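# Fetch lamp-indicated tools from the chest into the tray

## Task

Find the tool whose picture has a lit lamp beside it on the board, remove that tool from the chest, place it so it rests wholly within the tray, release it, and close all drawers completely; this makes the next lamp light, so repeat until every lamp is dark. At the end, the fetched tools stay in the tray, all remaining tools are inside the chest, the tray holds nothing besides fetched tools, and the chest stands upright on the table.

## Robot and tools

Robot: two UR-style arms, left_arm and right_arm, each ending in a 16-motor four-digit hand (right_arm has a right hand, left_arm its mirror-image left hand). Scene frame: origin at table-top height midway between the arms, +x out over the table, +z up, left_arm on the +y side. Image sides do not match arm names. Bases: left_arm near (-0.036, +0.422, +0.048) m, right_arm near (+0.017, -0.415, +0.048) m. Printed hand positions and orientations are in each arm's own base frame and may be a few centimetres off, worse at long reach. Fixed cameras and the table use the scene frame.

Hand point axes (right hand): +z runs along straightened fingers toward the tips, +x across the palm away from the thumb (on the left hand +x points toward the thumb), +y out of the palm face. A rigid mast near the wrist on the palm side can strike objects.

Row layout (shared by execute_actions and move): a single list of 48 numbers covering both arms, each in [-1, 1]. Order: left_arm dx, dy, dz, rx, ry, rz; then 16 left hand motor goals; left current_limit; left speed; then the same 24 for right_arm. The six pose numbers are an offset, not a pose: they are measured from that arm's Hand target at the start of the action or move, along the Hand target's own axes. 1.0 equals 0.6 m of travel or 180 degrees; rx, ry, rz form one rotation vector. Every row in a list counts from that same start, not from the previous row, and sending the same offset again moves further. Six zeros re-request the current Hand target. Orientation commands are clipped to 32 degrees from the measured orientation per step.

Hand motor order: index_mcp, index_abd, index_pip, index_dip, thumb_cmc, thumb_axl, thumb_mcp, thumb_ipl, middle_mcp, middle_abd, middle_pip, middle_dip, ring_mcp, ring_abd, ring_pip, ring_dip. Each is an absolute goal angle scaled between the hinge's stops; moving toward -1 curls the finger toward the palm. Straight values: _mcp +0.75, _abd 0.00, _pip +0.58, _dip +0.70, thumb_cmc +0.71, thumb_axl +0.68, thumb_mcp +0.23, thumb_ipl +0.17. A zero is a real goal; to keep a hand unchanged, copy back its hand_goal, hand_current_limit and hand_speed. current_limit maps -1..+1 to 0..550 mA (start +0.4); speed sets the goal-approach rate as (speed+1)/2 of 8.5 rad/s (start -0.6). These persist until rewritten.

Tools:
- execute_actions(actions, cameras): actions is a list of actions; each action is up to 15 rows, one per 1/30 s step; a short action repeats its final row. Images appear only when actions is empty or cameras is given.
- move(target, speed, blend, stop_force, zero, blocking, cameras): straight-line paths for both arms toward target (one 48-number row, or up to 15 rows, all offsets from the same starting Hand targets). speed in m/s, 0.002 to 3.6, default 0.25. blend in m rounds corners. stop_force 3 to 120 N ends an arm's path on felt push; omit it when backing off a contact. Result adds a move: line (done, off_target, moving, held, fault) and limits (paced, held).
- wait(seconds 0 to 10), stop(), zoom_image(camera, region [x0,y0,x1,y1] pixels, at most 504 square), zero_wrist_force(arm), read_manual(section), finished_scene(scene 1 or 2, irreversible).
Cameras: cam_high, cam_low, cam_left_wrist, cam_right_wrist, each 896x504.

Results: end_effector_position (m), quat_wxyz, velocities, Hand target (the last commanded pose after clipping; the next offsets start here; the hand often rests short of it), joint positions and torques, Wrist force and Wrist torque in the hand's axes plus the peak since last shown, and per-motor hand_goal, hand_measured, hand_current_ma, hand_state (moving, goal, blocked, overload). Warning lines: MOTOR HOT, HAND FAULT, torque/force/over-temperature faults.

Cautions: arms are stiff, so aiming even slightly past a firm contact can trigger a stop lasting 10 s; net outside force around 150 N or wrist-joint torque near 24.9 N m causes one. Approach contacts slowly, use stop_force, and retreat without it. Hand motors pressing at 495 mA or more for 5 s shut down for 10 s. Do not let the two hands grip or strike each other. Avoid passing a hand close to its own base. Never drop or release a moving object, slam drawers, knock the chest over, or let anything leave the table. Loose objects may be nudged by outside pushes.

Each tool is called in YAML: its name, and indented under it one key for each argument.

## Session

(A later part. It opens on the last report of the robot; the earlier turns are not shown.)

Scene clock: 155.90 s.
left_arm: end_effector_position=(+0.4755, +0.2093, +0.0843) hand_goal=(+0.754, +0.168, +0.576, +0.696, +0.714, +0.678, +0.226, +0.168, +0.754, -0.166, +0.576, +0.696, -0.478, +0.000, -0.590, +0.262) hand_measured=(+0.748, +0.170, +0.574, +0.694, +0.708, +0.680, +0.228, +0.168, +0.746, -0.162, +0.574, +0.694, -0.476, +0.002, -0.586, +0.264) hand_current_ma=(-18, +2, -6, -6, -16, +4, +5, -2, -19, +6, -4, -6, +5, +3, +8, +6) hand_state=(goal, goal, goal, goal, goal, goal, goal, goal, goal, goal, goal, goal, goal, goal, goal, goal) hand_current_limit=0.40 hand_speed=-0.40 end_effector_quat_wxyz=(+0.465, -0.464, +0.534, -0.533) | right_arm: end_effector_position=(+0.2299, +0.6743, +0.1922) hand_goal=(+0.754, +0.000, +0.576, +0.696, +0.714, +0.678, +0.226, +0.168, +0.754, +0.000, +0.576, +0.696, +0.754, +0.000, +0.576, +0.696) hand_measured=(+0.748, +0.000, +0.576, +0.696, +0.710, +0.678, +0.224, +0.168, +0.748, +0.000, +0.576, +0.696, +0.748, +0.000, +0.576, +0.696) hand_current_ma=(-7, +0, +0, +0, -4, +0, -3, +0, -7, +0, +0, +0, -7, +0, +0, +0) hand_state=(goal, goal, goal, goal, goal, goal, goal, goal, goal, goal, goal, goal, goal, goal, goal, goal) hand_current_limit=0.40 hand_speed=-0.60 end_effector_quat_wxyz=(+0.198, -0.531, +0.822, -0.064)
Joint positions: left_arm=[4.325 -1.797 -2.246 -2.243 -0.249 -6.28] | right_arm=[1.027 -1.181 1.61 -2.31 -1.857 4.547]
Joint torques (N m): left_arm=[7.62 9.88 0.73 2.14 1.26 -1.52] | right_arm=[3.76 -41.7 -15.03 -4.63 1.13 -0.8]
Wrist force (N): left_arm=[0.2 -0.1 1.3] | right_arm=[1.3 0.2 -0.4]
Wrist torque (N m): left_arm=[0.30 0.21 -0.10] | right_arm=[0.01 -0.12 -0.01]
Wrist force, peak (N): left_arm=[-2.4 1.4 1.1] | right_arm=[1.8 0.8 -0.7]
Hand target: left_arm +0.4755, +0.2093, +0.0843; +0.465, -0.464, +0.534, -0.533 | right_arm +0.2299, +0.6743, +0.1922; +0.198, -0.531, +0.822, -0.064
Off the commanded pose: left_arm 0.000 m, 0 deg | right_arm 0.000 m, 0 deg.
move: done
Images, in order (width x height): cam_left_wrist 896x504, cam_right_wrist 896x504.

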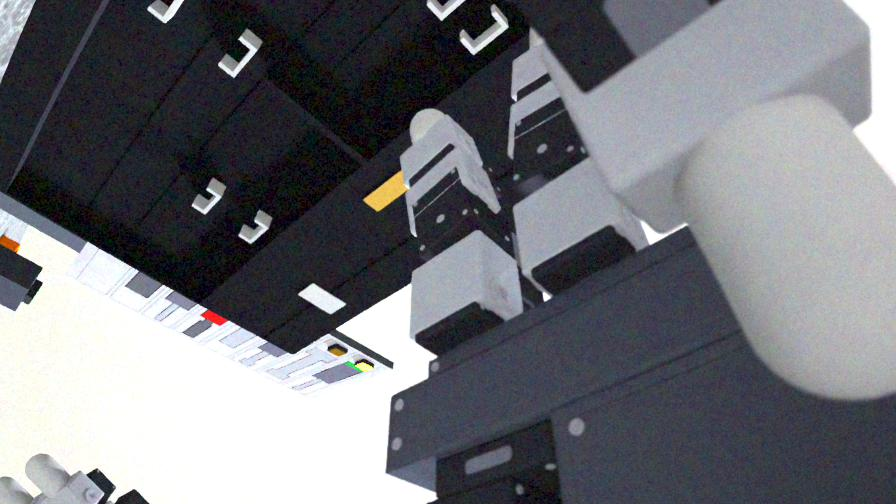

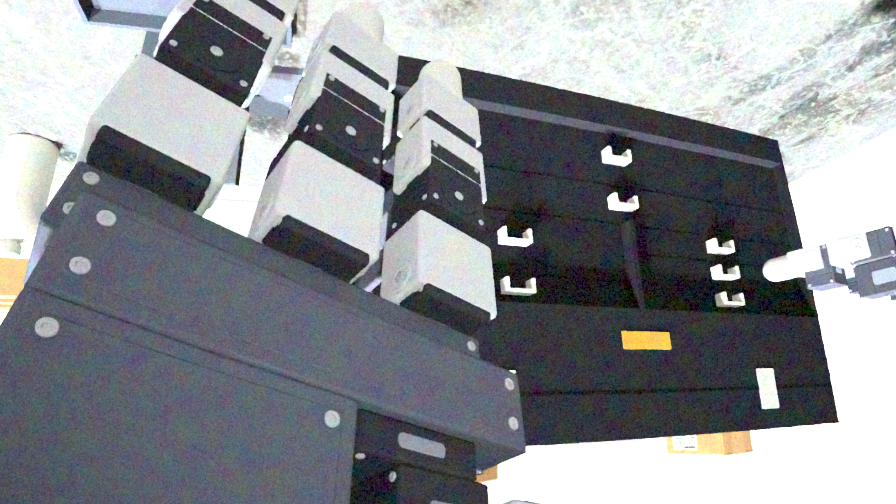

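move:
  target:
    - [0.006,0,0.1,0,0,0,0.754,0.167,0.576,0.696,0.714,0.678,0.226,0.168,0.754,-0.167,0.576,0.696,-0.479,0.0,-0.591,0.261,0.4,-0.4,0,0,0,0,0,0,0.754,0,0.576,0.696,0.714,0.678,0.226,0.168,0.754,0,0.576,0.696,0.754,0,0.576,0.696,0.4,-0.6]
  speed: 0.15
  stop_force: 8
  cameras: ["cam_left_wrist","cam_right_wrist"]

zoom_image:
  camera: "cam_left_wrist"
  region: [380, 0, 600, 180]

zoom_image:
  camera: "cam_right_wrist"
  region: [640, 200, 840, 340]

Scene clock: 158.63 s.
left_arm: end_effector_position=(+0.5345, +0.1974, +0.0843) hand_goal=(+0.754, +0.168, +0.576, +0.696, +0.714, +0.678, +0.226, +0.168, +0.754, -0.166, +0.576, +0.696, -0.478, +0.000, -0.590, +0.262) hand_measured=(+0.748, +0.170, +0.574, +0.694, +0.708, +0.680, +0.228, +0.168, +0.746, -0.162, +0.574, +0.694, -0.476, +0.002, -0.586, +0.264) hand_current_ma=(-18, +2, -6, -6, -16, +4, +5, -2, -19, +6, -4, -6, +5, +3, +8, +6) hand_state=(goal, goal, goal, goal, goal, goal, goal, goal, goal, goal, goal, goal, goal, goal, goal, goal) hand_current_limit=0.40 hand_speed=-0.40 end_effector_quat_wxyz=(+0.465, -0.464, +0.534, -0.533) | right_arm: end_effector_position=(+0.2299, +0.6743, +0.1922) hand_goal=(+0.754, +0.000, +0.576, +0.696, +0.714, +0.678, +0.226, +0.168, +0.754, +0.000, +0.576, +0.696, +0.754, +0.000, +0.576, +0.696) hand_measured=(+0.748, +0.000, +0.576, +0.696, +0.710, +0.678, +0.224, +0.168, +0.748, +0.000, +0.576, +0.696, +0.748, +0.000, +0.576, +0.696) hand_current_ma=(-7, +0, +0, +0, -4, +0, -3, +0, -7, +0, +0, +0, -7, +0, +0, +0) hand_state=(goal, goal, goal, goal, goal, goal, goal, goal, goal, goal, goal, goal, goal, goal, goal, goal) hand_current_limit=0.40 hand_speed=-0.60 end_effector_quat_wxyz=(+0.198, -0.531, +0.822, -0.064)
Joint positions: left_arm=[4.163 -1.866 -2.146 -2.271 -0.411 -6.281] | right_arm=[1.027 -1.181 1.61 -2.31 -1.857 4.547]
Joint torques (N m): left_arm=[-5.83 14.06 26.45 -1.01 -1.7 1.16] | right_arm=[4.22 -42.03 -15.04 -4.6 1.05 -0.84]
Wrist force (N): left_arm=[0.3 -0.1 1.2] | right_arm=[1.5 0.6 -0.5]
Wrist torque (N m): left_arm=[0.30 0.20 -0.17] | right_arm=[0.08 -0.14 0.02]
Wrist force, peak (N): left_arm=[0.2 -0.2 2.0] | right_arm=[1.9 0.7 -0.8]
Hand target: left_arm +0.5345, +0.1974, +0.0843; +0.465, -0.464, +0.534, -0.533 | right_arm +0.2299, +0.6743, +0.1922; +0.198, -0.531, +0.822, -0.064
Off the commanded pose: left_arm 0.000 m, 0 deg | right_arm 0.000 m, 0 deg.
move: done
Images, in order (width x height): cam_left_wrist 896x504, cam_right_wrist 896x504.

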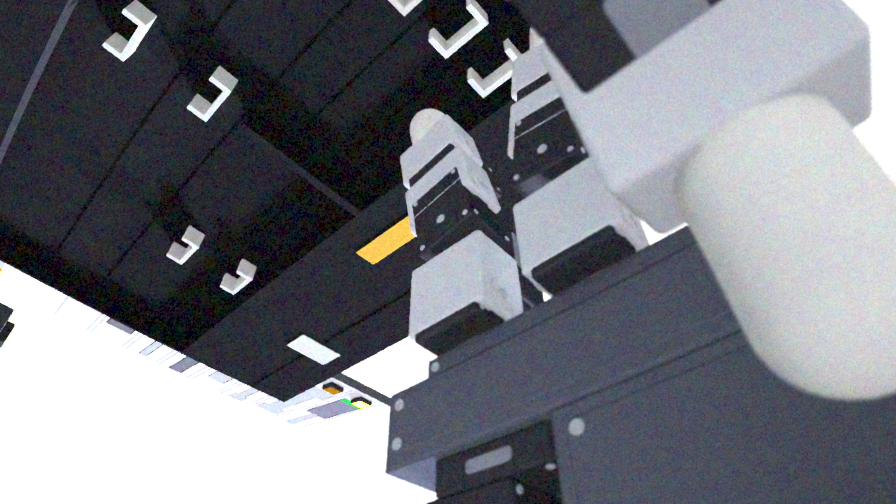

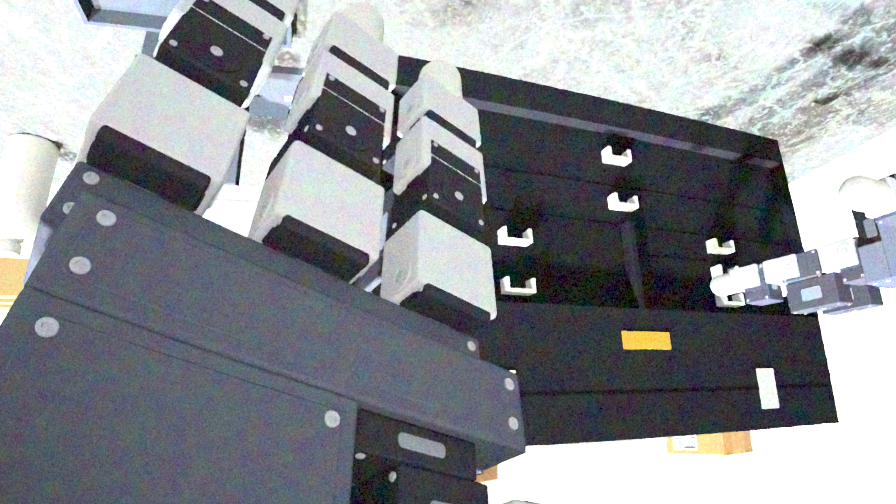

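Scaled by 2.291 from the camera's 896x504 image, which has a finer 1280x720 frame.

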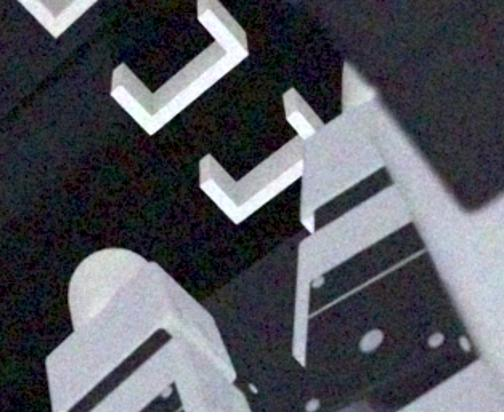

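Scaled by 2.520 from the camera's 896x504 image, which has a finer 1280x720 frame.

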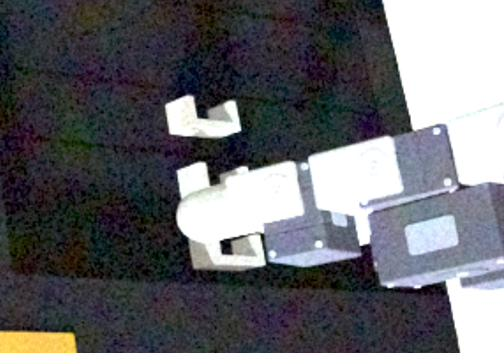

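move:
  target:
    - [0,0,0.0467,0,0,0,0.754,0.167,0.576,0.696,0.714,0.678,0.226,0.168,0.754,-0.167,0.576,0.696,-0.479,0.0,-0.591,0.261,0.4,-0.4,0,0,0,0,0,0,0.754,0,0.576,0.696,0.714,0.678,0.226,0.168,0.754,0,0.576,0.696,0.754,0,0.576,0.696,0.4,-0.6]
  speed: 0.03
  stop_force: 4
  cameras: ["cam_left_wrist","cam_right_wrist"]

zoom_image:
  camera: "cam_left_wrist"
  region: [380, 0, 600, 180]

zoom_image:
  camera: "cam_right_wrist"
  region: [640, 200, 840, 340]

Scene clock: 161.13 s.
left_arm: end_effector_position=(+0.5556, +0.1945, +0.0843) hand_goal=(+0.754, +0.168, +0.576, +0.696, +0.714, +0.678, +0.226, +0.168, +0.754, -0.166, +0.576, +0.696, -0.478, +0.000, -0.590, +0.262) hand_measured=(+0.748, +0.170, +0.574, +0.694, +0.708, +0.680, +0.228, +0.168, +0.746, -0.164, +0.576, +0.694, -0.476, +0.002, -0.586, +0.264) hand_current_ma=(-18, +2, -6, -6, -17, +4, +4, -2, -20, +3, -1, -4, +5, +3, +8, +6) hand_state=(goal, goal, goal, goal, goal, goal, goal, goal, goal, goal, goal, goal, goal, goal, goal, goal) hand_current_limit=0.40 hand_speed=-0.40 end_effector_quat_wxyz=(+0.465, -0.464, +0.534, -0.533) | right_arm: end_effector_position=(+0.2299, +0.6743, +0.1922) hand_goal=(+0.754, +0.000, +0.576, +0.696, +0.714, +0.678, +0.226, +0.168, +0.754, +0.000, +0.576, +0.696, +0.754, +0.000, +0.576, +0.696) hand_measured=(+0.748, +0.000, +0.576, +0.696, +0.710, +0.678, +0.224, +0.168, +0.748, +0.000, +0.576, +0.696, +0.748, +0.000, +0.576, +0.696) hand_current_ma=(-7, +0, +0, +0, -4, +0, -3, +0, -7, +0, +0, +0, -7, +0, +0, +0) hand_state=(goal, goal, goal, goal, goal, goal, goal, goal, goal, goal, goal, goal, goal, goal, goal, goal) hand_current_limit=0.40 hand_speed=-0.60 end_effector_quat_wxyz=(+0.198, -0.531, +0.822, -0.064)
Joint positions: left_arm=[4.113 -1.895 -2.104 -2.285 -0.462 -6.282] | right_arm=[1.027 -1.181 1.61 -2.31 -1.857 4.547]
Joint torques (N m): left_arm=[7.52 43.01 2.12 2.38 1.12 -0.44] | right_arm=[5.45 -41.78 -15.34 -4.66 1.05 -0.83]
Wrist force (N): left_arm=[0.7 -0.2 -0.5] | right_arm=[1.5 0.6 -0.6]
Wrist torque (N m): left_arm=[0.41 0.20 -0.06] | right_arm=[0.08 -0.14 0.01]
Wrist force, peak (N): left_arm=[3.9 -1.2 -24.2] | right_arm=[1.9 0.4 -0.5]
Hand target: left_arm +0.5556, +0.1945, +0.0843; +0.465, -0.464, +0.534, -0.533 (not the last commanded pose) | right_arm +0.2299, +0.6743, +0.1922; +0.198, -0.531, +0.822, -0.064
Off the commanded pose: left_arm 0.007 m, 0 deg | right_arm 0.000 m, 0 deg.
move: contact (left_arm)
Images, in order (width x height): cam_left_wrist 896x504, cam_right_wrist 896x504.

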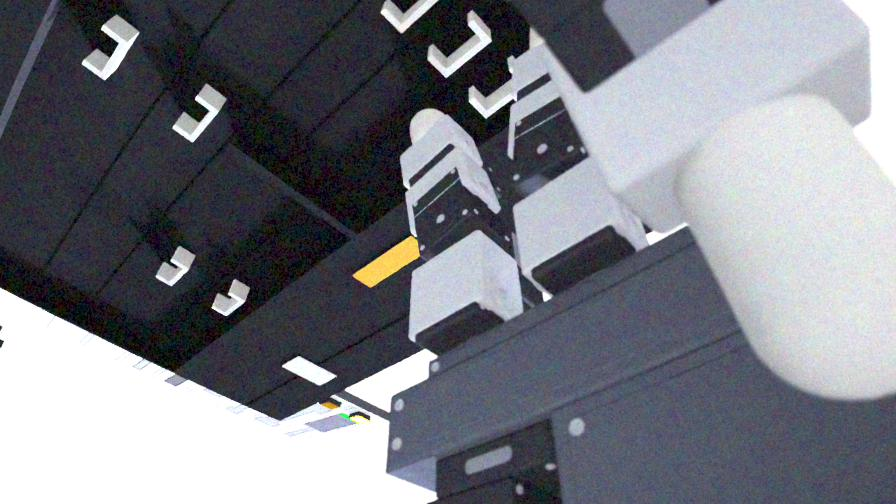

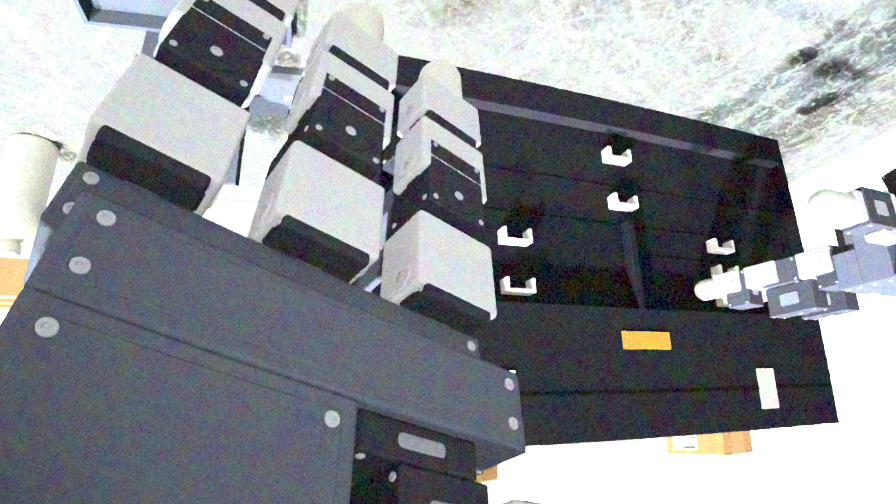

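Scaled by 2.291 from the camera's 896x504 image, which has a finer 1280x720 frame.

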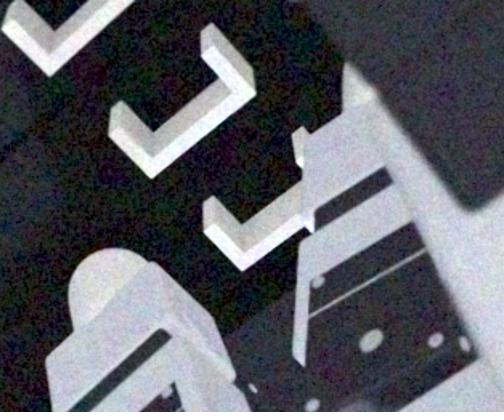

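Scaled by 2.520 from the camera's 896x504 image, which has a finer 1280x720 frame.

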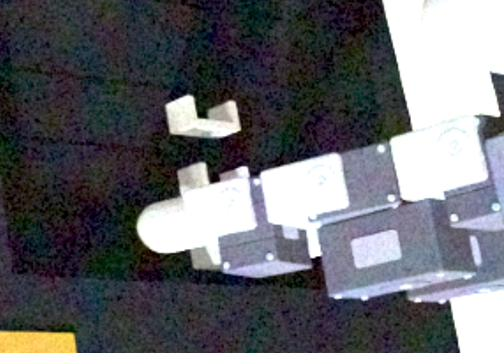

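move:
  target:
    - [0,0,0.0025,0,0,0,0.754,-0.2,0.576,0.696,0.714,0.678,0.226,0.168,0.754,0.2,0.576,0.696,-0.479,0.0,-0.591,0.261,-0.4,-0.8,0,0,0,0,0,0,0.754,0,0.576,0.696,0.714,0.678,0.226,0.168,0.754,0,0.576,0.696,0.754,0,0.576,0.696,0.4,-0.6]
  speed: 0.02
  cameras: ["cam_left_wrist","cam_right_wrist"]

zoom_image:
  camera: "cam_left_wrist"
  region: [380, 0, 600, 180]

zoom_image:
  camera: "cam_right_wrist"
  region: [640, 200, 840, 340]

Scene clock: 163.17 s.
left_arm: end_effector_position=(+0.5570, +0.1943, +0.0843) hand_goal=(+0.754, -0.200, +0.576, +0.696, +0.714, +0.678, +0.226, +0.168, +0.754, +0.200, +0.576, +0.696, -0.478, +0.000, -0.590, +0.262) hand_measured=(+0.746, +0.030, +0.574, +0.694, +0.708, +0.680, +0.228, +0.168, +0.746, -0.160, +0.576, +0.694, -0.476, +0.002, -0.586, +0.264) hand_current_ma=(-20, +165, -4, -5, -17, +4, +4, -2, -22, -165, +0, -4, +5, +3, +8, +6) hand_state=(goal, blocked, goal, goal, goal, goal, goal, goal, goal, blocked, goal, goal, goal, goal, goal, goal) hand_current_limit=-0.40 hand_speed=-0.80 end_effector_quat_wxyz=(+0.465, -0.464, +0.534, -0.533) | right_arm: end_effector_position=(+0.2299, +0.6743, +0.1922) hand_goal=(+0.754, +0.000, +0.576, +0.696, +0.714, +0.678, +0.226, +0.168, +0.754, +0.000, +0.576, +0.696, +0.754, +0.000, +0.576, +0.696) hand_measured=(+0.748, +0.000, +0.576, +0.696, +0.710, +0.678, +0.224, +0.168, +0.748, +0.000, +0.576, +0.696, +0.748, +0.000, +0.576, +0.696) hand_current_ma=(-7, +0, +0, +0, -4, +0, -3, +0, -7, +0, +0, +0, -7, +0, +0, +0) hand_state=(goal, goal, goal, goal, goal, goal, goal, goal, goal, goal, goal, goal, goal, goal, goal, goal) hand_current_limit=0.40 hand_speed=-0.60 end_effector_quat_wxyz=(+0.198, -0.531, +0.822, -0.064)
Joint positions: left_arm=[4.11 -1.896 -2.101 -2.286 -0.465 -6.282] | right_arm=[1.027 -1.181 1.61 -2.31 -1.857 4.547]
Joint torques (N m): left_arm=[-14.63 15.65 33.43 1.08 -2.47 0.49] | right_arm=[3.94 -41.68 -15.26 -4.46 1.07 -0.86]
Wrist force (N): left_arm=[0.8 -1.9 -31.1] | right_arm=[1.2 0.7 -0.6]
Wrist torque (N m): left_arm=[2.76 0.16 -0.03] | right_arm=[0.08 -0.10 0.00]
Wrist force, peak (N): left_arm=[2.8 -1.5 -43.2] | right_arm=[1.8 0.5 -0.6]
Hand target: left_arm +0.5571, +0.1943, +0.0843; +0.465, -0.464, +0.534, -0.533 | right_arm +0.2299, +0.6743, +0.1922; +0.198, -0.531, +0.822, -0.064
Off the commanded pose: left_arm 0.000 m, 0 deg | right_arm 0.000 m, 0 deg.
joint sent to its limit (left arm) — joint 6 (wrist 3), lower limit. The joint targets still meet the commanded pose.
move: done
Images, in order (width x height): cam_left_wrist 896x504, cam_right_wrist 896x504.

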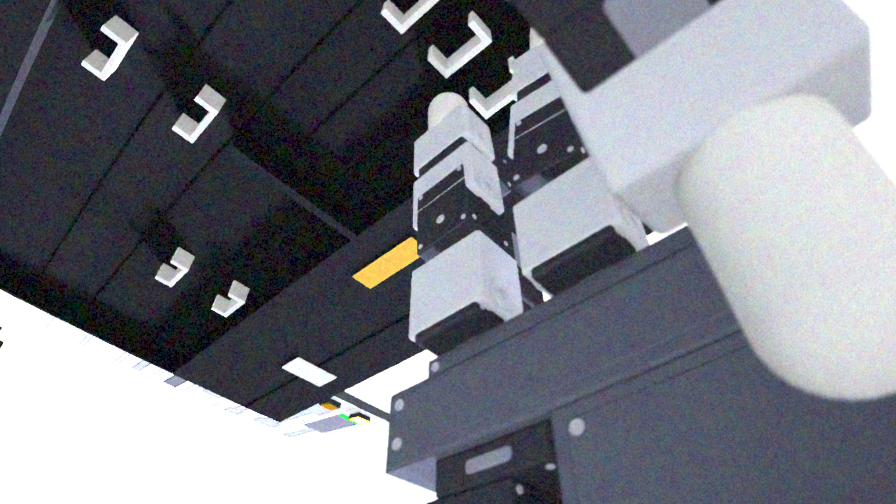

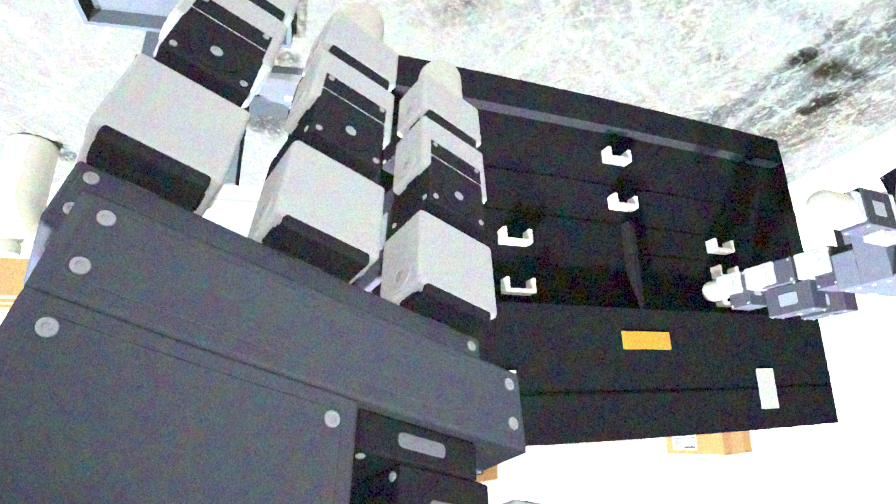

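Scaled by 2.291 from the camera's 896x504 image, which has a finer 1280x720 frame.

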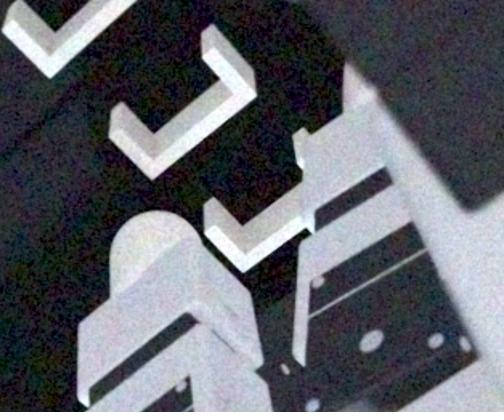

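Scaled by 2.520 from the camera's 896x504 image, which has a finer 1280x720 frame.

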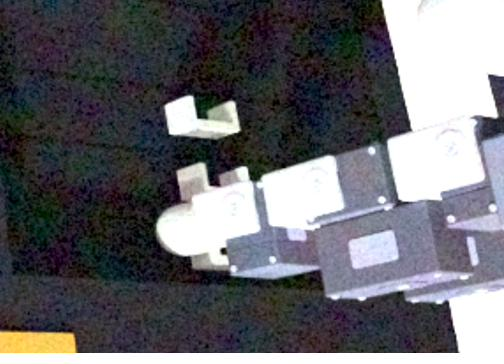

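move:
  target:
    - [-0.005,0,-0.005,0,0,0,0.754,-0.2,0.576,0.696,0.714,0.678,0.226,0.168,0.754,0.2,0.576,0.696,-0.479,0.0,-0.591,0.261,-0.4,-0.8,0,0,0,0,0,0,0.754,0,0.576,0.696,0.714,0.678,0.226,0.168,0.754,0,0.576,0.696,0.754,0,0.576,0.696,0.4,-0.6]
  speed: 0.02
  cameras: ["cam_left_wrist","cam_right_wrist"]

zoom_image:
  camera: "cam_left_wrist"
  region: [380, 0, 600, 180]

zoom_image:
  camera: "cam_right_wrist"
  region: [640, 200, 840, 340]

Scene clock: 164.47 s.
left_arm: end_effector_position=(+0.5546, +0.1976, +0.0843) hand_goal=(+0.754, -0.200, +0.576, +0.696, +0.714, +0.678, +0.226, +0.168, +0.754, +0.200, +0.576, +0.696, -0.478, +0.000, -0.590, +0.262) hand_measured=(+0.744, +0.022, +0.574, +0.694, +0.708, +0.680, +0.228, +0.168, +0.746, +0.002, +0.576, +0.694, -0.476, +0.002, -0.586, +0.264) hand_current_ma=(-29, +165, -5, -5, -17, +4, +4, -2, -23, -165, -1, -4, +5, +3, +8, +6) hand_state=(goal, blocked, goal, goal, goal, goal, goal, goal, goal, blocked, goal, goal, goal, goal, goal, goal) hand_current_limit=-0.40 hand_speed=-0.80 end_effector_quat_wxyz=(+0.465, -0.464, +0.534, -0.533) | right_arm: end_effector_position=(+0.2299, +0.6743, +0.1922) hand_goal=(+0.754, +0.000, +0.576, +0.696, +0.714, +0.678, +0.226, +0.168, +0.754, +0.000, +0.576, +0.696, +0.754, +0.000, +0.576, +0.696) hand_measured=(+0.748, +0.000, +0.576, +0.696, +0.710, +0.678, +0.224, +0.168, +0.748, +0.000, +0.576, +0.696, +0.748, +0.000, +0.576, +0.696) hand_current_ma=(-7, +0, +0, +0, -4, +0, -3, +0, -7, +0, +0, +0, -7, +0, +0, +0) hand_state=(goal, goal, goal, goal, goal, goal, goal, goal, goal, goal, goal, goal, goal, goal, goal, goal) hand_current_limit=0.40 hand_speed=-0.60 end_effector_quat_wxyz=(+0.198, -0.531, +0.822, -0.064)
Joint positions: left_arm=[4.119 -1.897 -2.101 -2.286 -0.455 -6.282] | right_arm=[1.027 -1.181 1.61 -2.31 -1.857 4.547]
Joint torques (N m): left_arm=[9.36 18.31 16.12 0.39 0.52 0.92] | right_arm=[3.91 -42.17 -15.25 -4.66 1.09 -0.94]
Wrist force (N): left_arm=[2.3 -0.3 2.2] | right_arm=[1.3 0.5 -0.7]
Wrist torque (N m): left_arm=[0.18 0.44 0.07] | right_arm=[0.07 -0.11 0.00]
Wrist force, peak (N): left_arm=[0.9 -1.7 -35.5] | right_arm=[1.6 0.7 -0.7]
Hand target: left_arm +0.5545, +0.1976, +0.0843; +0.465, -0.464, +0.534, -0.533 | right_arm +0.2299, +0.6743, +0.1922; +0.198, -0.531, +0.822, -0.064
Off the commanded pose: left_arm 0.000 m, 0 deg | right_arm 0.000 m, 0 deg.
move: done
Images, in order (width x height): cam_left_wrist 896x504, cam_right_wrist 896x504.

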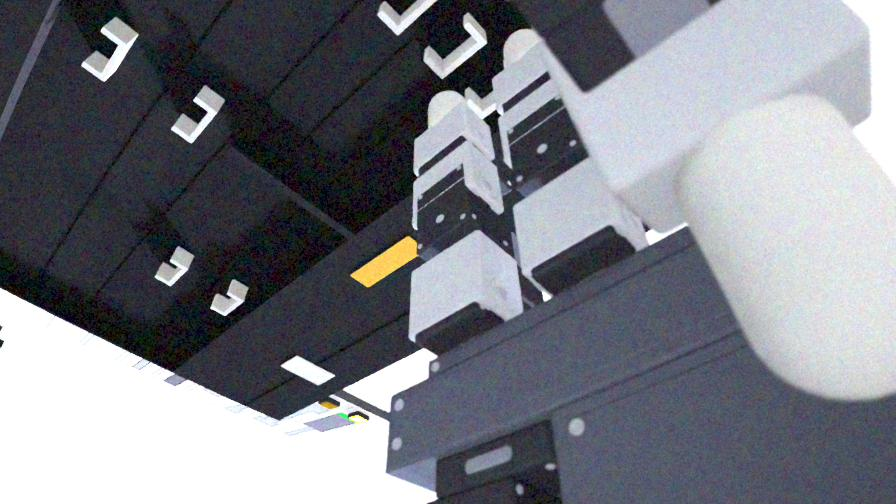

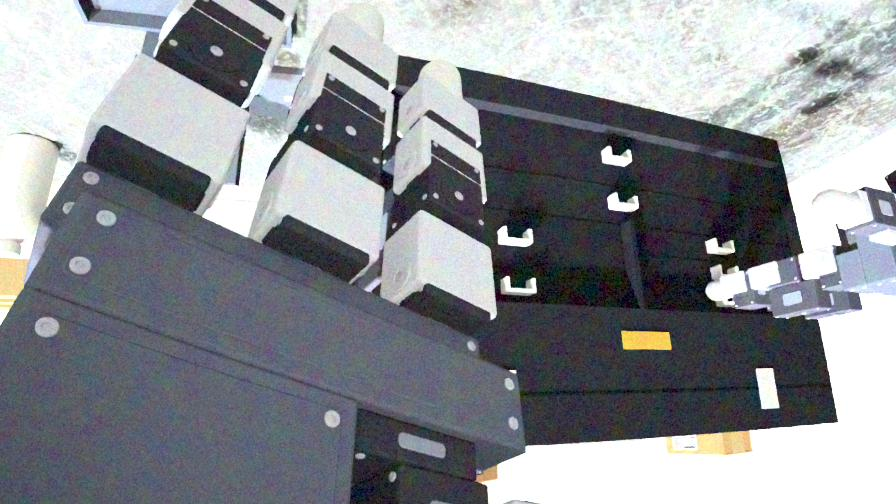

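Scaled by 2.291 from the camera's 896x504 image, which has a finer 1280x720 frame.

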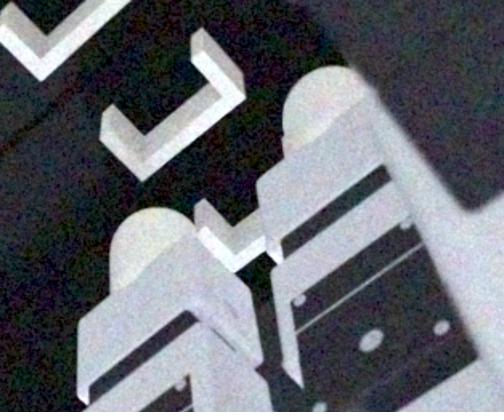

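Scaled by 2.520 from the camera's 896x504 image, which has a finer 1280x720 frame.

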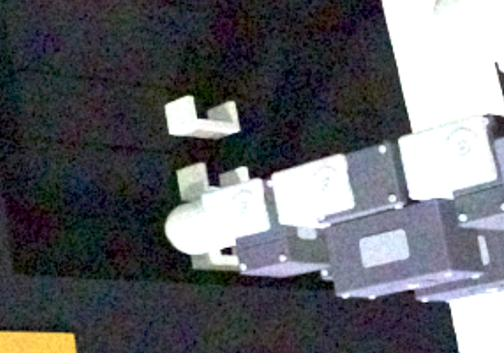

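move:
  target:
    - [0,0,0.001,0,0,0,0.754,-0.4,0.576,0.696,0.714,0.678,0.226,0.168,0.754,0.4,0.576,0.696,-0.479,0.0,-0.591,0.261,0.78,-0.8,0,0,0,0,0,0,0.754,0,0.576,0.696,0.714,0.678,0.226,0.168,0.754,0,0.576,0.696,0.754,0,0.576,0.696,0.4,-0.6]
  speed: 0.02
  cameras: []

move:
  target:
    - [0,0,-0.0667,0,0,0,0.754,-0.4,0.576,0.696,0.714,0.678,0.226,0.168,0.754,0.4,0.576,0.696,-0.479,0.0,-0.591,0.261,0.78,-0.8,0,0,0,0,0,0,0.754,0,0.576,0.696,0.714,0.678,0.226,0.168,0.754,0,0.576,0.696,0.754,0,0.576,0.696,0.4,-0.6]
  speed: 0.03
  cameras: ["cam_left_wrist","cam_right_wrist"]

Scene clock: 165.57 s.
left_arm: end_effector_position=(+0.5551, +0.1976, +0.0843) hand_goal=(+0.754, -0.400, +0.576, +0.696, +0.714, +0.678, +0.226, +0.168, +0.754, +0.400, +0.576, +0.696, -0.478, +0.000, -0.590, +0.262) hand_measured=(+0.742, +0.020, +0.574, +0.694, +0.708, +0.680, +0.228, +0.168, +0.744, +0.010, +0.576, +0.694, -0.476, +0.002, -0.586, +0.264) hand_current_ma=(-32, +489, -6, -5, -17, +4, +4, -2, -25, -489, -2, -4, +5, +3, +8, +6) hand_state=(goal, blocked, goal, goal, goal, goal, goal, goal, goal, blocked, goal, goal, goal, goal, goal, goal) hand_current_limit=0.78 hand_speed=-0.80 end_effector_quat_wxyz=(+0.465, -0.464, +0.534, -0.533) | right_arm: end_effector_position=(+0.2299, +0.6743, +0.1922) hand_goal=(+0.754, +0.000, +0.576, +0.696, +0.714, +0.678, +0.226, +0.168, +0.754, +0.000, +0.576, +0.696, +0.754, +0.000, +0.576, +0.696) hand_measured=(+0.748, +0.000, +0.576, +0.696, +0.710, +0.678, +0.224, +0.168, +0.748, +0.000, +0.576, +0.696, +0.748, +0.000, +0.576, +0.696) hand_current_ma=(-7, +0, +0, +0, -4, +0, -3, +0, -7, +0, +0, +0, -7, +0, +0, +0) hand_state=(goal, goal, goal, goal, goal, goal, goal, goal, goal, goal, goal, goal, goal, goal, goal, goal) hand_current_limit=0.40 hand_speed=-0.60 end_effector_quat_wxyz=(+0.198, -0.531, +0.822, -0.064)
Joint positions: left_arm=[4.118 -1.897 -2.099 -2.287 -0.456 -6.282] | right_arm=[1.027 -1.181 1.61 -2.31 -1.857 4.547]
Joint torques (N m): left_arm=[-6.81 15.59 27.32 -0.7 -2.04 0.17] | right_arm=[3.98 -41.59 -14.61 -4.51 1.22 -0.8]
Wrist force (N): left_arm=[0.9 0.4 -1.1] | right_arm=[1.6 0.5 -0.3]
Wrist torque (N m): left_arm=[0.45 0.37 -0.06] | right_arm=[0.04 -0.15 0.01]
Wrist force, peak (N): left_arm=[2.7 0.8 2.6] | right_arm=[2.0 0.4 -0.6]
Hand target: left_arm +0.5551, +0.1976, +0.0843; +0.465, -0.464, +0.534, -0.533 | right_arm +0.2299, +0.6743, +0.1922; +0.198, -0.531, +0.822, -0.064
Off the commanded pose: left_arm 0.000 m, 0 deg | right_arm 0.000 m, 0 deg.
move: done
No camera images: "cameras" was empty.

Scene clock: 167.37 s.
left_arm: end_effector_position=(+0.5156, +0.2031, +0.0843) hand_goal=(+0.754, -0.400, +0.576, +0.696, +0.714, +0.678, +0.226, +0.168, +0.754, +0.400, +0.576, +0.696, -0.478, +0.000, -0.590, +0.262) hand_measured=(+0.730, -0.134, +0.566, +0.692, +0.708, +0.680, +0.228, +0.168, +0.736, +0.070, +0.572, +0.694, -0.476, +0.002, -0.586, +0.264) hand_current_ma=(-81, +489, -28, -11, -17, +4, +4, -2, -55, -489, -11, -6, +5, +3, +8, +6) hand_state=(blocked, blocked, goal, goal, goal, goal, goal, goal, goal, blocked, goal, goal, goal, goal, goal, goal) hand_current_limit=0.78 hand_speed=-0.80 end_effector_quat_wxyz=(+0.465, -0.464, +0.534, -0.533) | right_arm: end_effector_position=(+0.2299, +0.6743, +0.1922) hand_goal=(+0.754, +0.000, +0.576, +0.696, +0.714, +0.678, +0.226, +0.168, +0.754, +0.000, +0.576, +0.696, +0.754, +0.000, +0.576, +0.696) hand_measured=(+0.748, +0.000, +0.576, +0.696, +0.710, +0.678, +0.224, +0.168, +0.748, +0.000, +0.576, +0.696, +0.748, +0.000, +0.576, +0.696) hand_current_ma=(-7, +0, +0, +0, -4, +0, -3, +0, -7, +0, +0, +0, -7, +0, +0, +0) hand_state=(goal, goal, goal, goal, goal, goal, goal, goal, goal, goal, goal, goal, goal, goal, goal, goal) hand_current_limit=0.40 hand_speed=-0.60 end_effector_quat_wxyz=(+0.198, -0.531, +0.822, -0.064)
Joint positions: left_arm=[4.215 -1.846 -2.177 -2.261 -0.36 -6.282] | right_arm=[1.027 -1.181 1.61 -2.31 -1.857 4.547]
Joint torques (N m): left_arm=[8.8 39.61 2.31 2.09 1.32 -1.7] | right_arm=[4.17 -41.38 -15.53 -4.53 1.18 -0.79]
Wrist force (N): left_arm=[0.0 0.1 1.1] | right_arm=[1.4 0.4 -0.6]
Wrist torque (N m): left_arm=[0.33 0.24 -0.16] | right_arm=[0.05 -0.13 0.00]
Wrist force, peak (N): left_arm=[1.2 0.5 3.3] | right_arm=[2.0 0.3 -0.6]
Hand target: left_arm +0.5155, +0.2031, +0.0843; +0.465, -0.464, +0.534, -0.533 | right_arm +0.2299, +0.6743, +0.1922; +0.198, -0.531, +0.822, -0.064
Off the commanded pose: left_arm 0.000 m, 0 deg | right_arm 0.000 m, 0 deg.
move: done
Images, in order (width x height): cam_left_wrist 896x504, cam_right_wrist 896x504.

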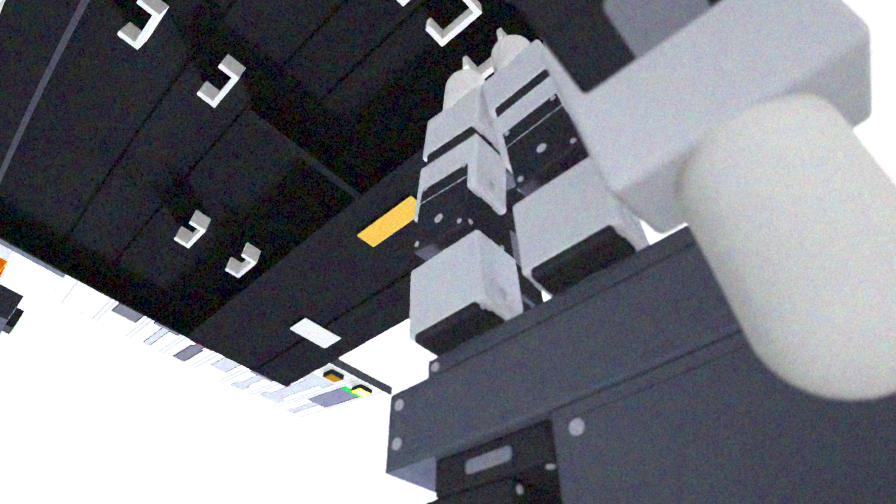

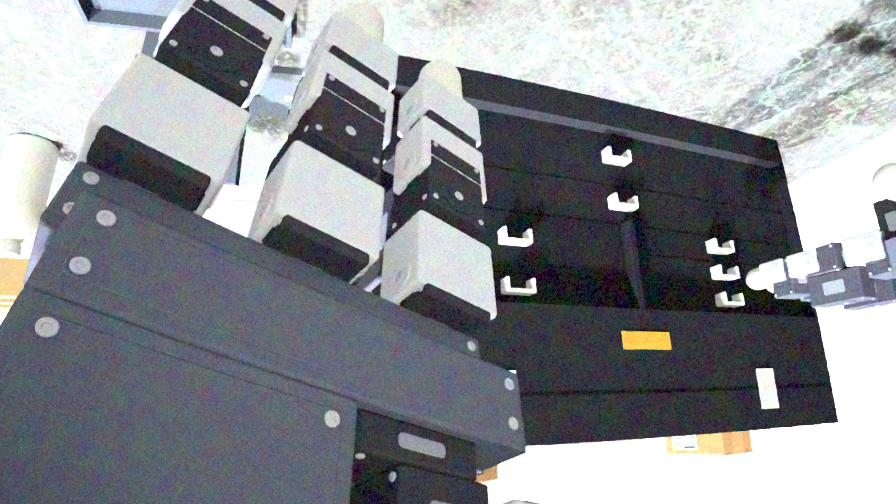

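zoom_image:
  camera: "cam_left_wrist"
  region: [110, 0, 180, 60]

zoom_image:
  camera: "cam_left_wrist"
  region: [190, 50, 255, 110]

zoom_image:
  camera: "cam_left_wrist"
  region: [410, 0, 530, 100]

Scaled by 7.200 from the camera's 896x504 image, which has a finer 1280x720 frame.

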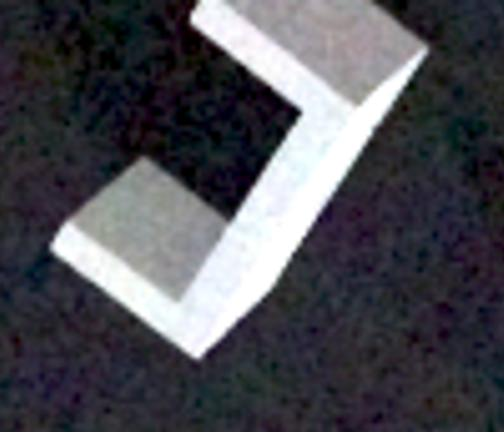

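Scaled by 7.754 from the camera's 896x504 image, which has a finer 1280x720 frame.

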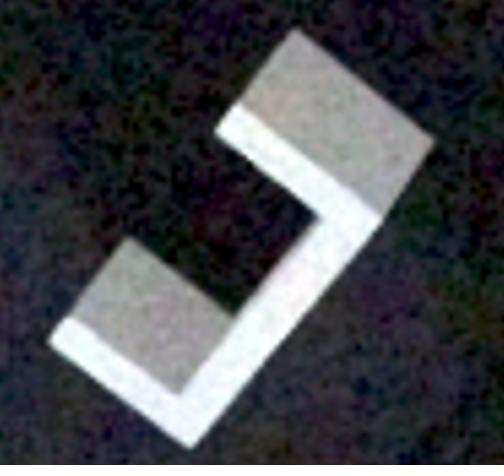

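Scaled by 4.200 from the camera's 896x504 image, which has a finer 1280x720 frame.

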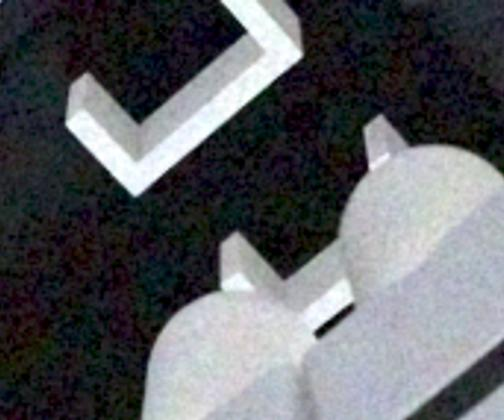

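move:
  target:
    - [0,0,0,0,0,0,0.754,0.1,0.576,0.696,0.714,0.678,0.226,0.168,0.754,-0.1,0.576,0.696,-0.479,0.0,-0.591,0.261,0.4,-0.4,0,0,0,0,0,0,0.754,0,0.576,0.696,0.714,0.678,0.226,0.168,0.754,0,0.576,0.696,0.754,0,0.576,0.696,0.4,-0.6]
    - [0.0015,-0.015,0,0,0,0,0.754,0.1,0.576,0.696,0.714,0.678,0.226,0.168,0.754,-0.1,0.576,0.696,-0.479,0.0,-0.591,0.261,0.4,-0.4,0,0,0,0,0,0,0.754,0,0.576,0.696,0.714,0.678,0.226,0.168,0.754,0,0.576,0.696,0.754,0,0.576,0.696,0.4,-0.6]
    - [0.0015,-0.015,0.055,0,0,0,0.754,0.1,0.576,0.696,0.714,0.678,0.226,0.168,0.754,-0.1,0.576,0.696,-0.479,0.0,-0.591,0.261,0.4,-0.4,0,0,0,0,0,0,0.754,0,0.576,0.696,0.714,0.678,0.226,0.168,0.754,0,0.576,0.696,0.754,0,0.576,0.696,0.4,-0.6]
  speed: 0.06
  cameras: ["cam_left_wrist"]

zoom_image:
  camera: "cam_left_wrist"
  region: [380, 0, 600, 180]

Scene clock: 175.40 s.
left_arm: end_effector_position=(+0.5479, +0.1976, +0.0933) hand_goal=(+0.754, +0.100, +0.576, +0.696, +0.714, +0.678, +0.226, +0.168, +0.754, -0.100, +0.576, +0.696, -0.478, +0.000, -0.590, +0.262) hand_measured=(+0.734, +0.098, +0.568, +0.692, +0.708, +0.680, +0.228, +0.168, +0.736, -0.096, +0.572, +0.694, -0.476, +0.002, -0.586, +0.264) hand_current_ma=(-66, -5, -21, -8, -17, +4, +4, -2, -55, +6, -11, -6, +5, +3, +8, +6) hand_state=(blocked, goal, goal, goal, goal, goal, goal, goal, goal, goal, goal, goal, goal, goal, goal, goal) hand_current_limit=0.40 hand_speed=-0.40 end_effector_quat_wxyz=(+0.465, -0.464, +0.534, -0.533) | right_arm: end_effector_position=(+0.2299, +0.6743, +0.1922) hand_goal=(+0.754, +0.000, +0.576, +0.696, +0.714, +0.678, +0.226, +0.168, +0.754, +0.000, +0.576, +0.696, +0.754, +0.000, +0.576, +0.696) hand_measured=(+0.748, +0.000, +0.576, +0.696, +0.710, +0.678, +0.224, +0.168, +0.748, +0.000, +0.576, +0.696, +0.748, +0.000, +0.576, +0.696) hand_current_ma=(-7, +0, +0, +0, -4, +0, -3, +0, -7, +0, +0, +0, -7, +0, +0, +0) hand_state=(goal, goal, goal, goal, goal, goal, goal, goal, goal, goal, goal, goal, goal, goal, goal, goal) hand_current_limit=0.40 hand_speed=-0.60 end_effector_quat_wxyz=(+0.198, -0.531, +0.822, -0.064)
Joint positions: left_arm=[4.134 -1.868 -2.109 -2.307 -0.441 -6.282] | right_arm=[1.027 -1.181 1.61 -2.31 -1.857 4.547]
Joint torques (N m): left_arm=[-7.83 15.31 26.98 -0.8 -1.69 -1.5] | right_arm=[3.43 -41.79 -15.09 -4.57 1.22 -0.82]
Wrist force (N): left_arm=[0.3 -0.1 1.4] | right_arm=[1.7 0.2 -0.4]
Wrist torque (N m): left_arm=[0.29 0.21 -0.10] | right_arm=[0.02 -0.16 0.02]
Wrist force, peak (N): left_arm=[0.3 -0.1 1.6] | right_arm=[1.8 0.6 -0.8]
Hand target: left_arm +0.5480, +0.1976, +0.0933; +0.465, -0.464, +0.534, -0.533 | right_arm +0.2299, +0.6743, +0.1922; +0.198, -0.531, +0.822, -0.064
Off the commanded pose: left_arm 0.000 m, 0 deg | right_arm 0.000 m, 0 deg.
move: done
Images, in order (width x height): cam_left_wrist 896x504.

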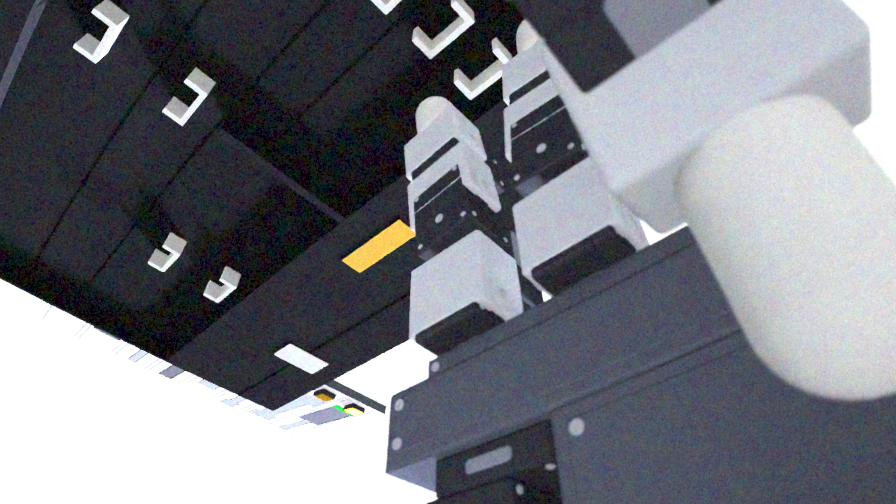

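Scaled by 2.291 from the camera's 896x504 image, which has a finer 1280x720 frame.

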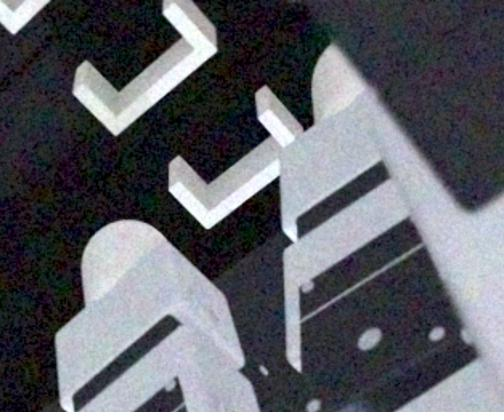

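move:
  target:
    - [0,0,0.0118,0,0,0,0.754,0.1,0.576,0.696,0.714,0.678,0.226,0.168,0.754,-0.1,0.576,0.696,-0.479,0.0,-0.591,0.261,0.4,-0.4,0,0,0,0,0,0,0.754,0,0.576,0.696,0.714,0.678,0.226,0.168,0.754,0,0.576,0.696,0.754,0,0.576,0.696,0.4,-0.6]
    - [0,0,0.0118,0,0,0,0.754,-0.4,0.576,0.696,0.714,0.678,0.226,0.168,0.754,0.4,0.576,0.696,-0.479,0.0,-0.591,0.261,0.78,-0.8,0,0,0,0,0,0,0.754,0,0.576,0.696,0.714,0.678,0.226,0.168,0.754,0,0.576,0.696,0.754,0,0.576,0.696,0.4,-0.6]
  speed: 0.03
  cameras: ["cam_left_wrist"]

zoom_image:
  camera: "cam_left_wrist"
  region: [380, 0, 600, 180]

move:
  target:
    - [0,0,-0.0667,0,0,0,0.754,-0.4,0.576,0.696,0.714,0.678,0.226,0.168,0.754,0.4,0.576,0.696,-0.479,0.0,-0.591,0.261,0.78,-0.8,0,0,0,0,0,0,0.754,0,0.576,0.696,0.714,0.678,0.226,0.168,0.754,0,0.576,0.696,0.754,0,0.576,0.696,0.4,-0.6]
  speed: 0.02
  cameras: ["cam_left_wrist","cam_right_wrist"]

Scene clock: 177.33 s.
left_arm: end_effector_position=(+0.5550, +0.1967, +0.0933) hand_goal=(+0.754, -0.400, +0.576, +0.696, +0.714, +0.678, +0.226, +0.168, +0.754, +0.400, +0.576, +0.696, -0.478, +0.000, -0.590, +0.262) hand_measured=(+0.734, +0.016, +0.568, +0.692, +0.708, +0.680, +0.228, +0.168, +0.736, +0.000, +0.572, +0.694, -0.476, +0.002, -0.586, +0.264) hand_current_ma=(-66, +489, -20, -8, -17, +4, +4, -2, -55, -489, -11, -6, +5, +3, +8, +6) hand_state=(blocked, blocked, goal, goal, goal, goal, goal, goal, goal, blocked, goal, goal, goal, goal, goal, goal) hand_current_limit=0.78 hand_speed=-0.80 end_effector_quat_wxyz=(+0.465, -0.464, +0.534, -0.533) | right_arm: end_effector_position=(+0.2299, +0.6743, +0.1922) hand_goal=(+0.754, +0.000, +0.576, +0.696, +0.714, +0.678, +0.226, +0.168, +0.754, +0.000, +0.576, +0.696, +0.754, +0.000, +0.576, +0.696) hand_measured=(+0.748, +0.000, +0.576, +0.696, +0.710, +0.678, +0.224, +0.168, +0.748, +0.000, +0.576, +0.696, +0.748, +0.000, +0.576, +0.696) hand_current_ma=(-7, +0, +0, +0, -4, +0, -3, +0, -7, +0, +0, +0, -7, +0, +0, +0) hand_state=(goal, goal, goal, goal, goal, goal, goal, goal, goal, goal, goal, goal, goal, goal, goal, goal) hand_current_limit=0.40 hand_speed=-0.60 end_effector_quat_wxyz=(+0.198, -0.531, +0.822, -0.064)
Joint positions: left_arm=[4.117 -1.878 -2.094 -2.311 -0.457 -6.282] | right_arm=[1.027 -1.181 1.61 -2.31 -1.857 4.547]
Joint torques (N m): left_arm=[-7.04 15.36 27.19 -0.75 -1.91 -1.38] | right_arm=[3.58 -41.94 -16.08 -4.33 1.25 -0.81]
Wrist force (N): left_arm=[0.9 -0.1 1.2] | right_arm=[1.4 0.2 -0.5]
Wrist torque (N m): left_arm=[0.29 0.34 -0.06] | right_arm=[0.02 -0.13 -0.01]
Wrist force, peak (N): left_arm=[1.2 0.4 1.3] | right_arm=[1.8 0.7 -0.3]
Hand target: left_arm +0.5550, +0.1967, +0.0933; +0.465, -0.464, +0.534, -0.533 | right_arm +0.2299, +0.6743, +0.1922; +0.198, -0.531, +0.822, -0.064
Off the commanded pose: left_arm 0.000 m, 0 deg | right_arm 0.000 m, 0 deg.
move: done
Images, in order (width x height): cam_left_wrist 896x504.

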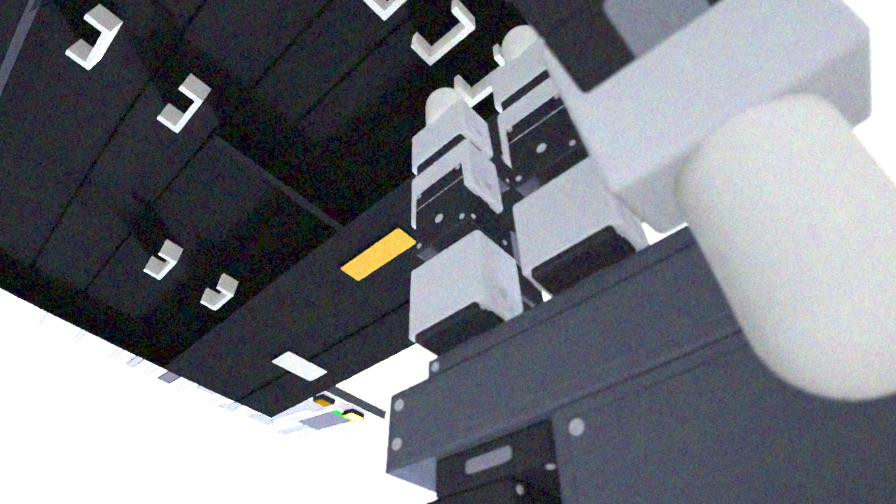

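Scaled by 2.291 from the camera's 896x504 image, which has a finer 1280x720 frame.

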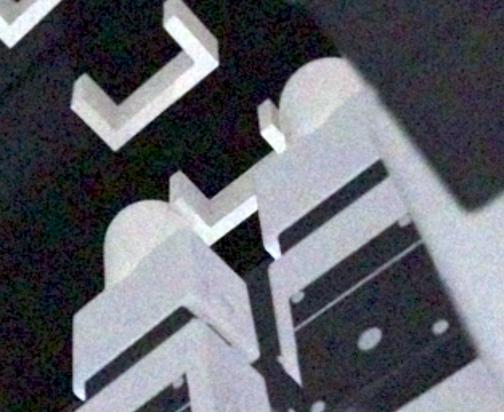

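Scene clock: 179.73 s.
left_arm: end_effector_position=(+0.5156, +0.2021, +0.0933) hand_goal=(+0.754, -0.400, +0.576, +0.696, +0.714, +0.678, +0.226, +0.168, +0.754, +0.400, +0.576, +0.696, -0.478, +0.000, -0.590, +0.262) hand_measured=(+0.734, +0.016, +0.568, +0.692, +0.708, +0.680, +0.228, +0.168, +0.736, +0.004, +0.572, +0.694, -0.476, +0.002, -0.586, +0.264) hand_current_ma=(-64, +490, -19, -7, -17, +4, +4, -2, -54, -489, -10, -5, +5, +3, +8, +6) hand_state=(blocked, blocked, goal, goal, goal, goal, goal, goal, goal, blocked, goal, goal, goal, goal, goal, goal) hand_current_limit=0.78 hand_speed=-0.80 end_effector_quat_wxyz=(+0.465, -0.464, +0.534, -0.533) | right_arm: end_effector_position=(+0.2299, +0.6743, +0.1922) hand_goal=(+0.754, +0.000, +0.576, +0.696, +0.714, +0.678, +0.226, +0.168, +0.754, +0.000, +0.576, +0.696, +0.754, +0.000, +0.576, +0.696) hand_measured=(+0.748, +0.000, +0.576, +0.696, +0.710, +0.678, +0.224, +0.168, +0.748, +0.000, +0.576, +0.696, +0.748, +0.000, +0.576, +0.696) hand_current_ma=(-7, +0, +0, +0, -4, +0, -3, +0, -7, +0, +0, +0, -7, +0, +0, +0) hand_state=(goal, goal, goal, goal, goal, goal, goal, goal, goal, goal, goal, goal, goal, goal, goal, goal) hand_current_limit=0.40 hand_speed=-0.60 end_effector_quat_wxyz=(+0.198, -0.531, +0.822, -0.064)
Joint positions: left_arm=[4.214 -1.825 -2.171 -2.288 -0.361 -6.282] | right_arm=[1.027 -1.181 1.61 -2.31 -1.857 4.547]
Joint torques (N m): left_arm=[10.51 40.75 3.26 2.44 0.32 -1.66] | right_arm=[2.61 -41.96 -15.18 -4.24 1.17 -0.85]
Wrist force (N): left_arm=[3.2 0.3 2.9] | right_arm=[1.2 0.3 -0.8]
Wrist torque (N m): left_arm=[0.06 0.60 0.08] | right_arm=[0.05 -0.10 -0.02]
Wrist force, peak (N): left_arm=[3.6 1.3 3.4] | right_arm=[1.7 0.5 -0.7]
Hand target: left_arm +0.5154, +0.2022, +0.0933; +0.465, -0.464, +0.534, -0.533 | right_arm +0.2299, +0.6743, +0.1922; +0.198, -0.531, +0.822, -0.064
Off the commanded pose: left_arm 0.000 m, 0 deg | right_arm 0.000 m, 0 deg.
move: done
Images, in order (width x height): cam_left_wrist 896x504, cam_right_wrist 896x504.

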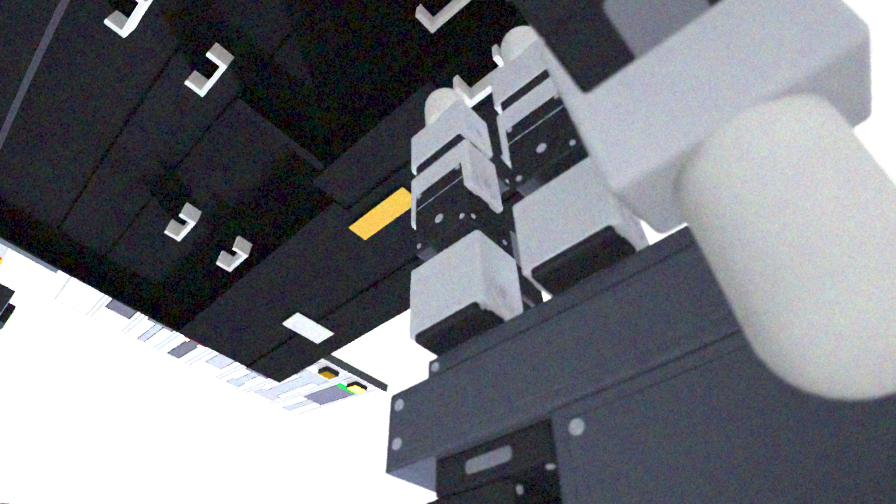

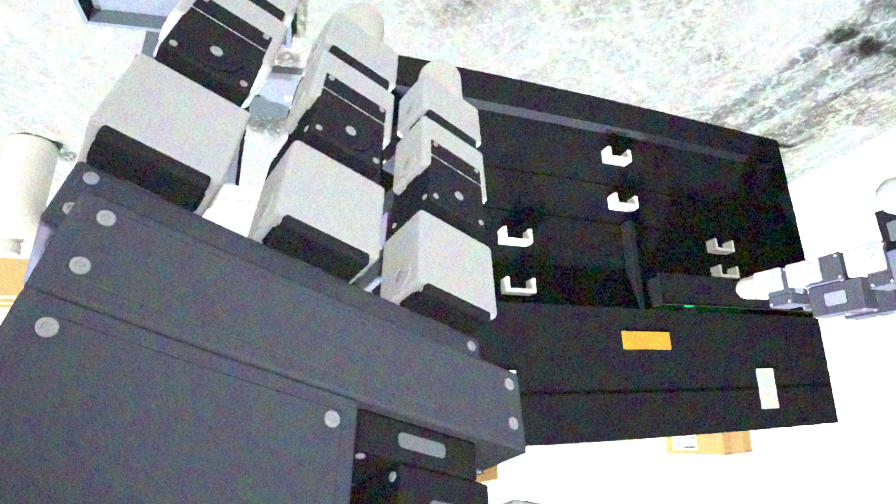

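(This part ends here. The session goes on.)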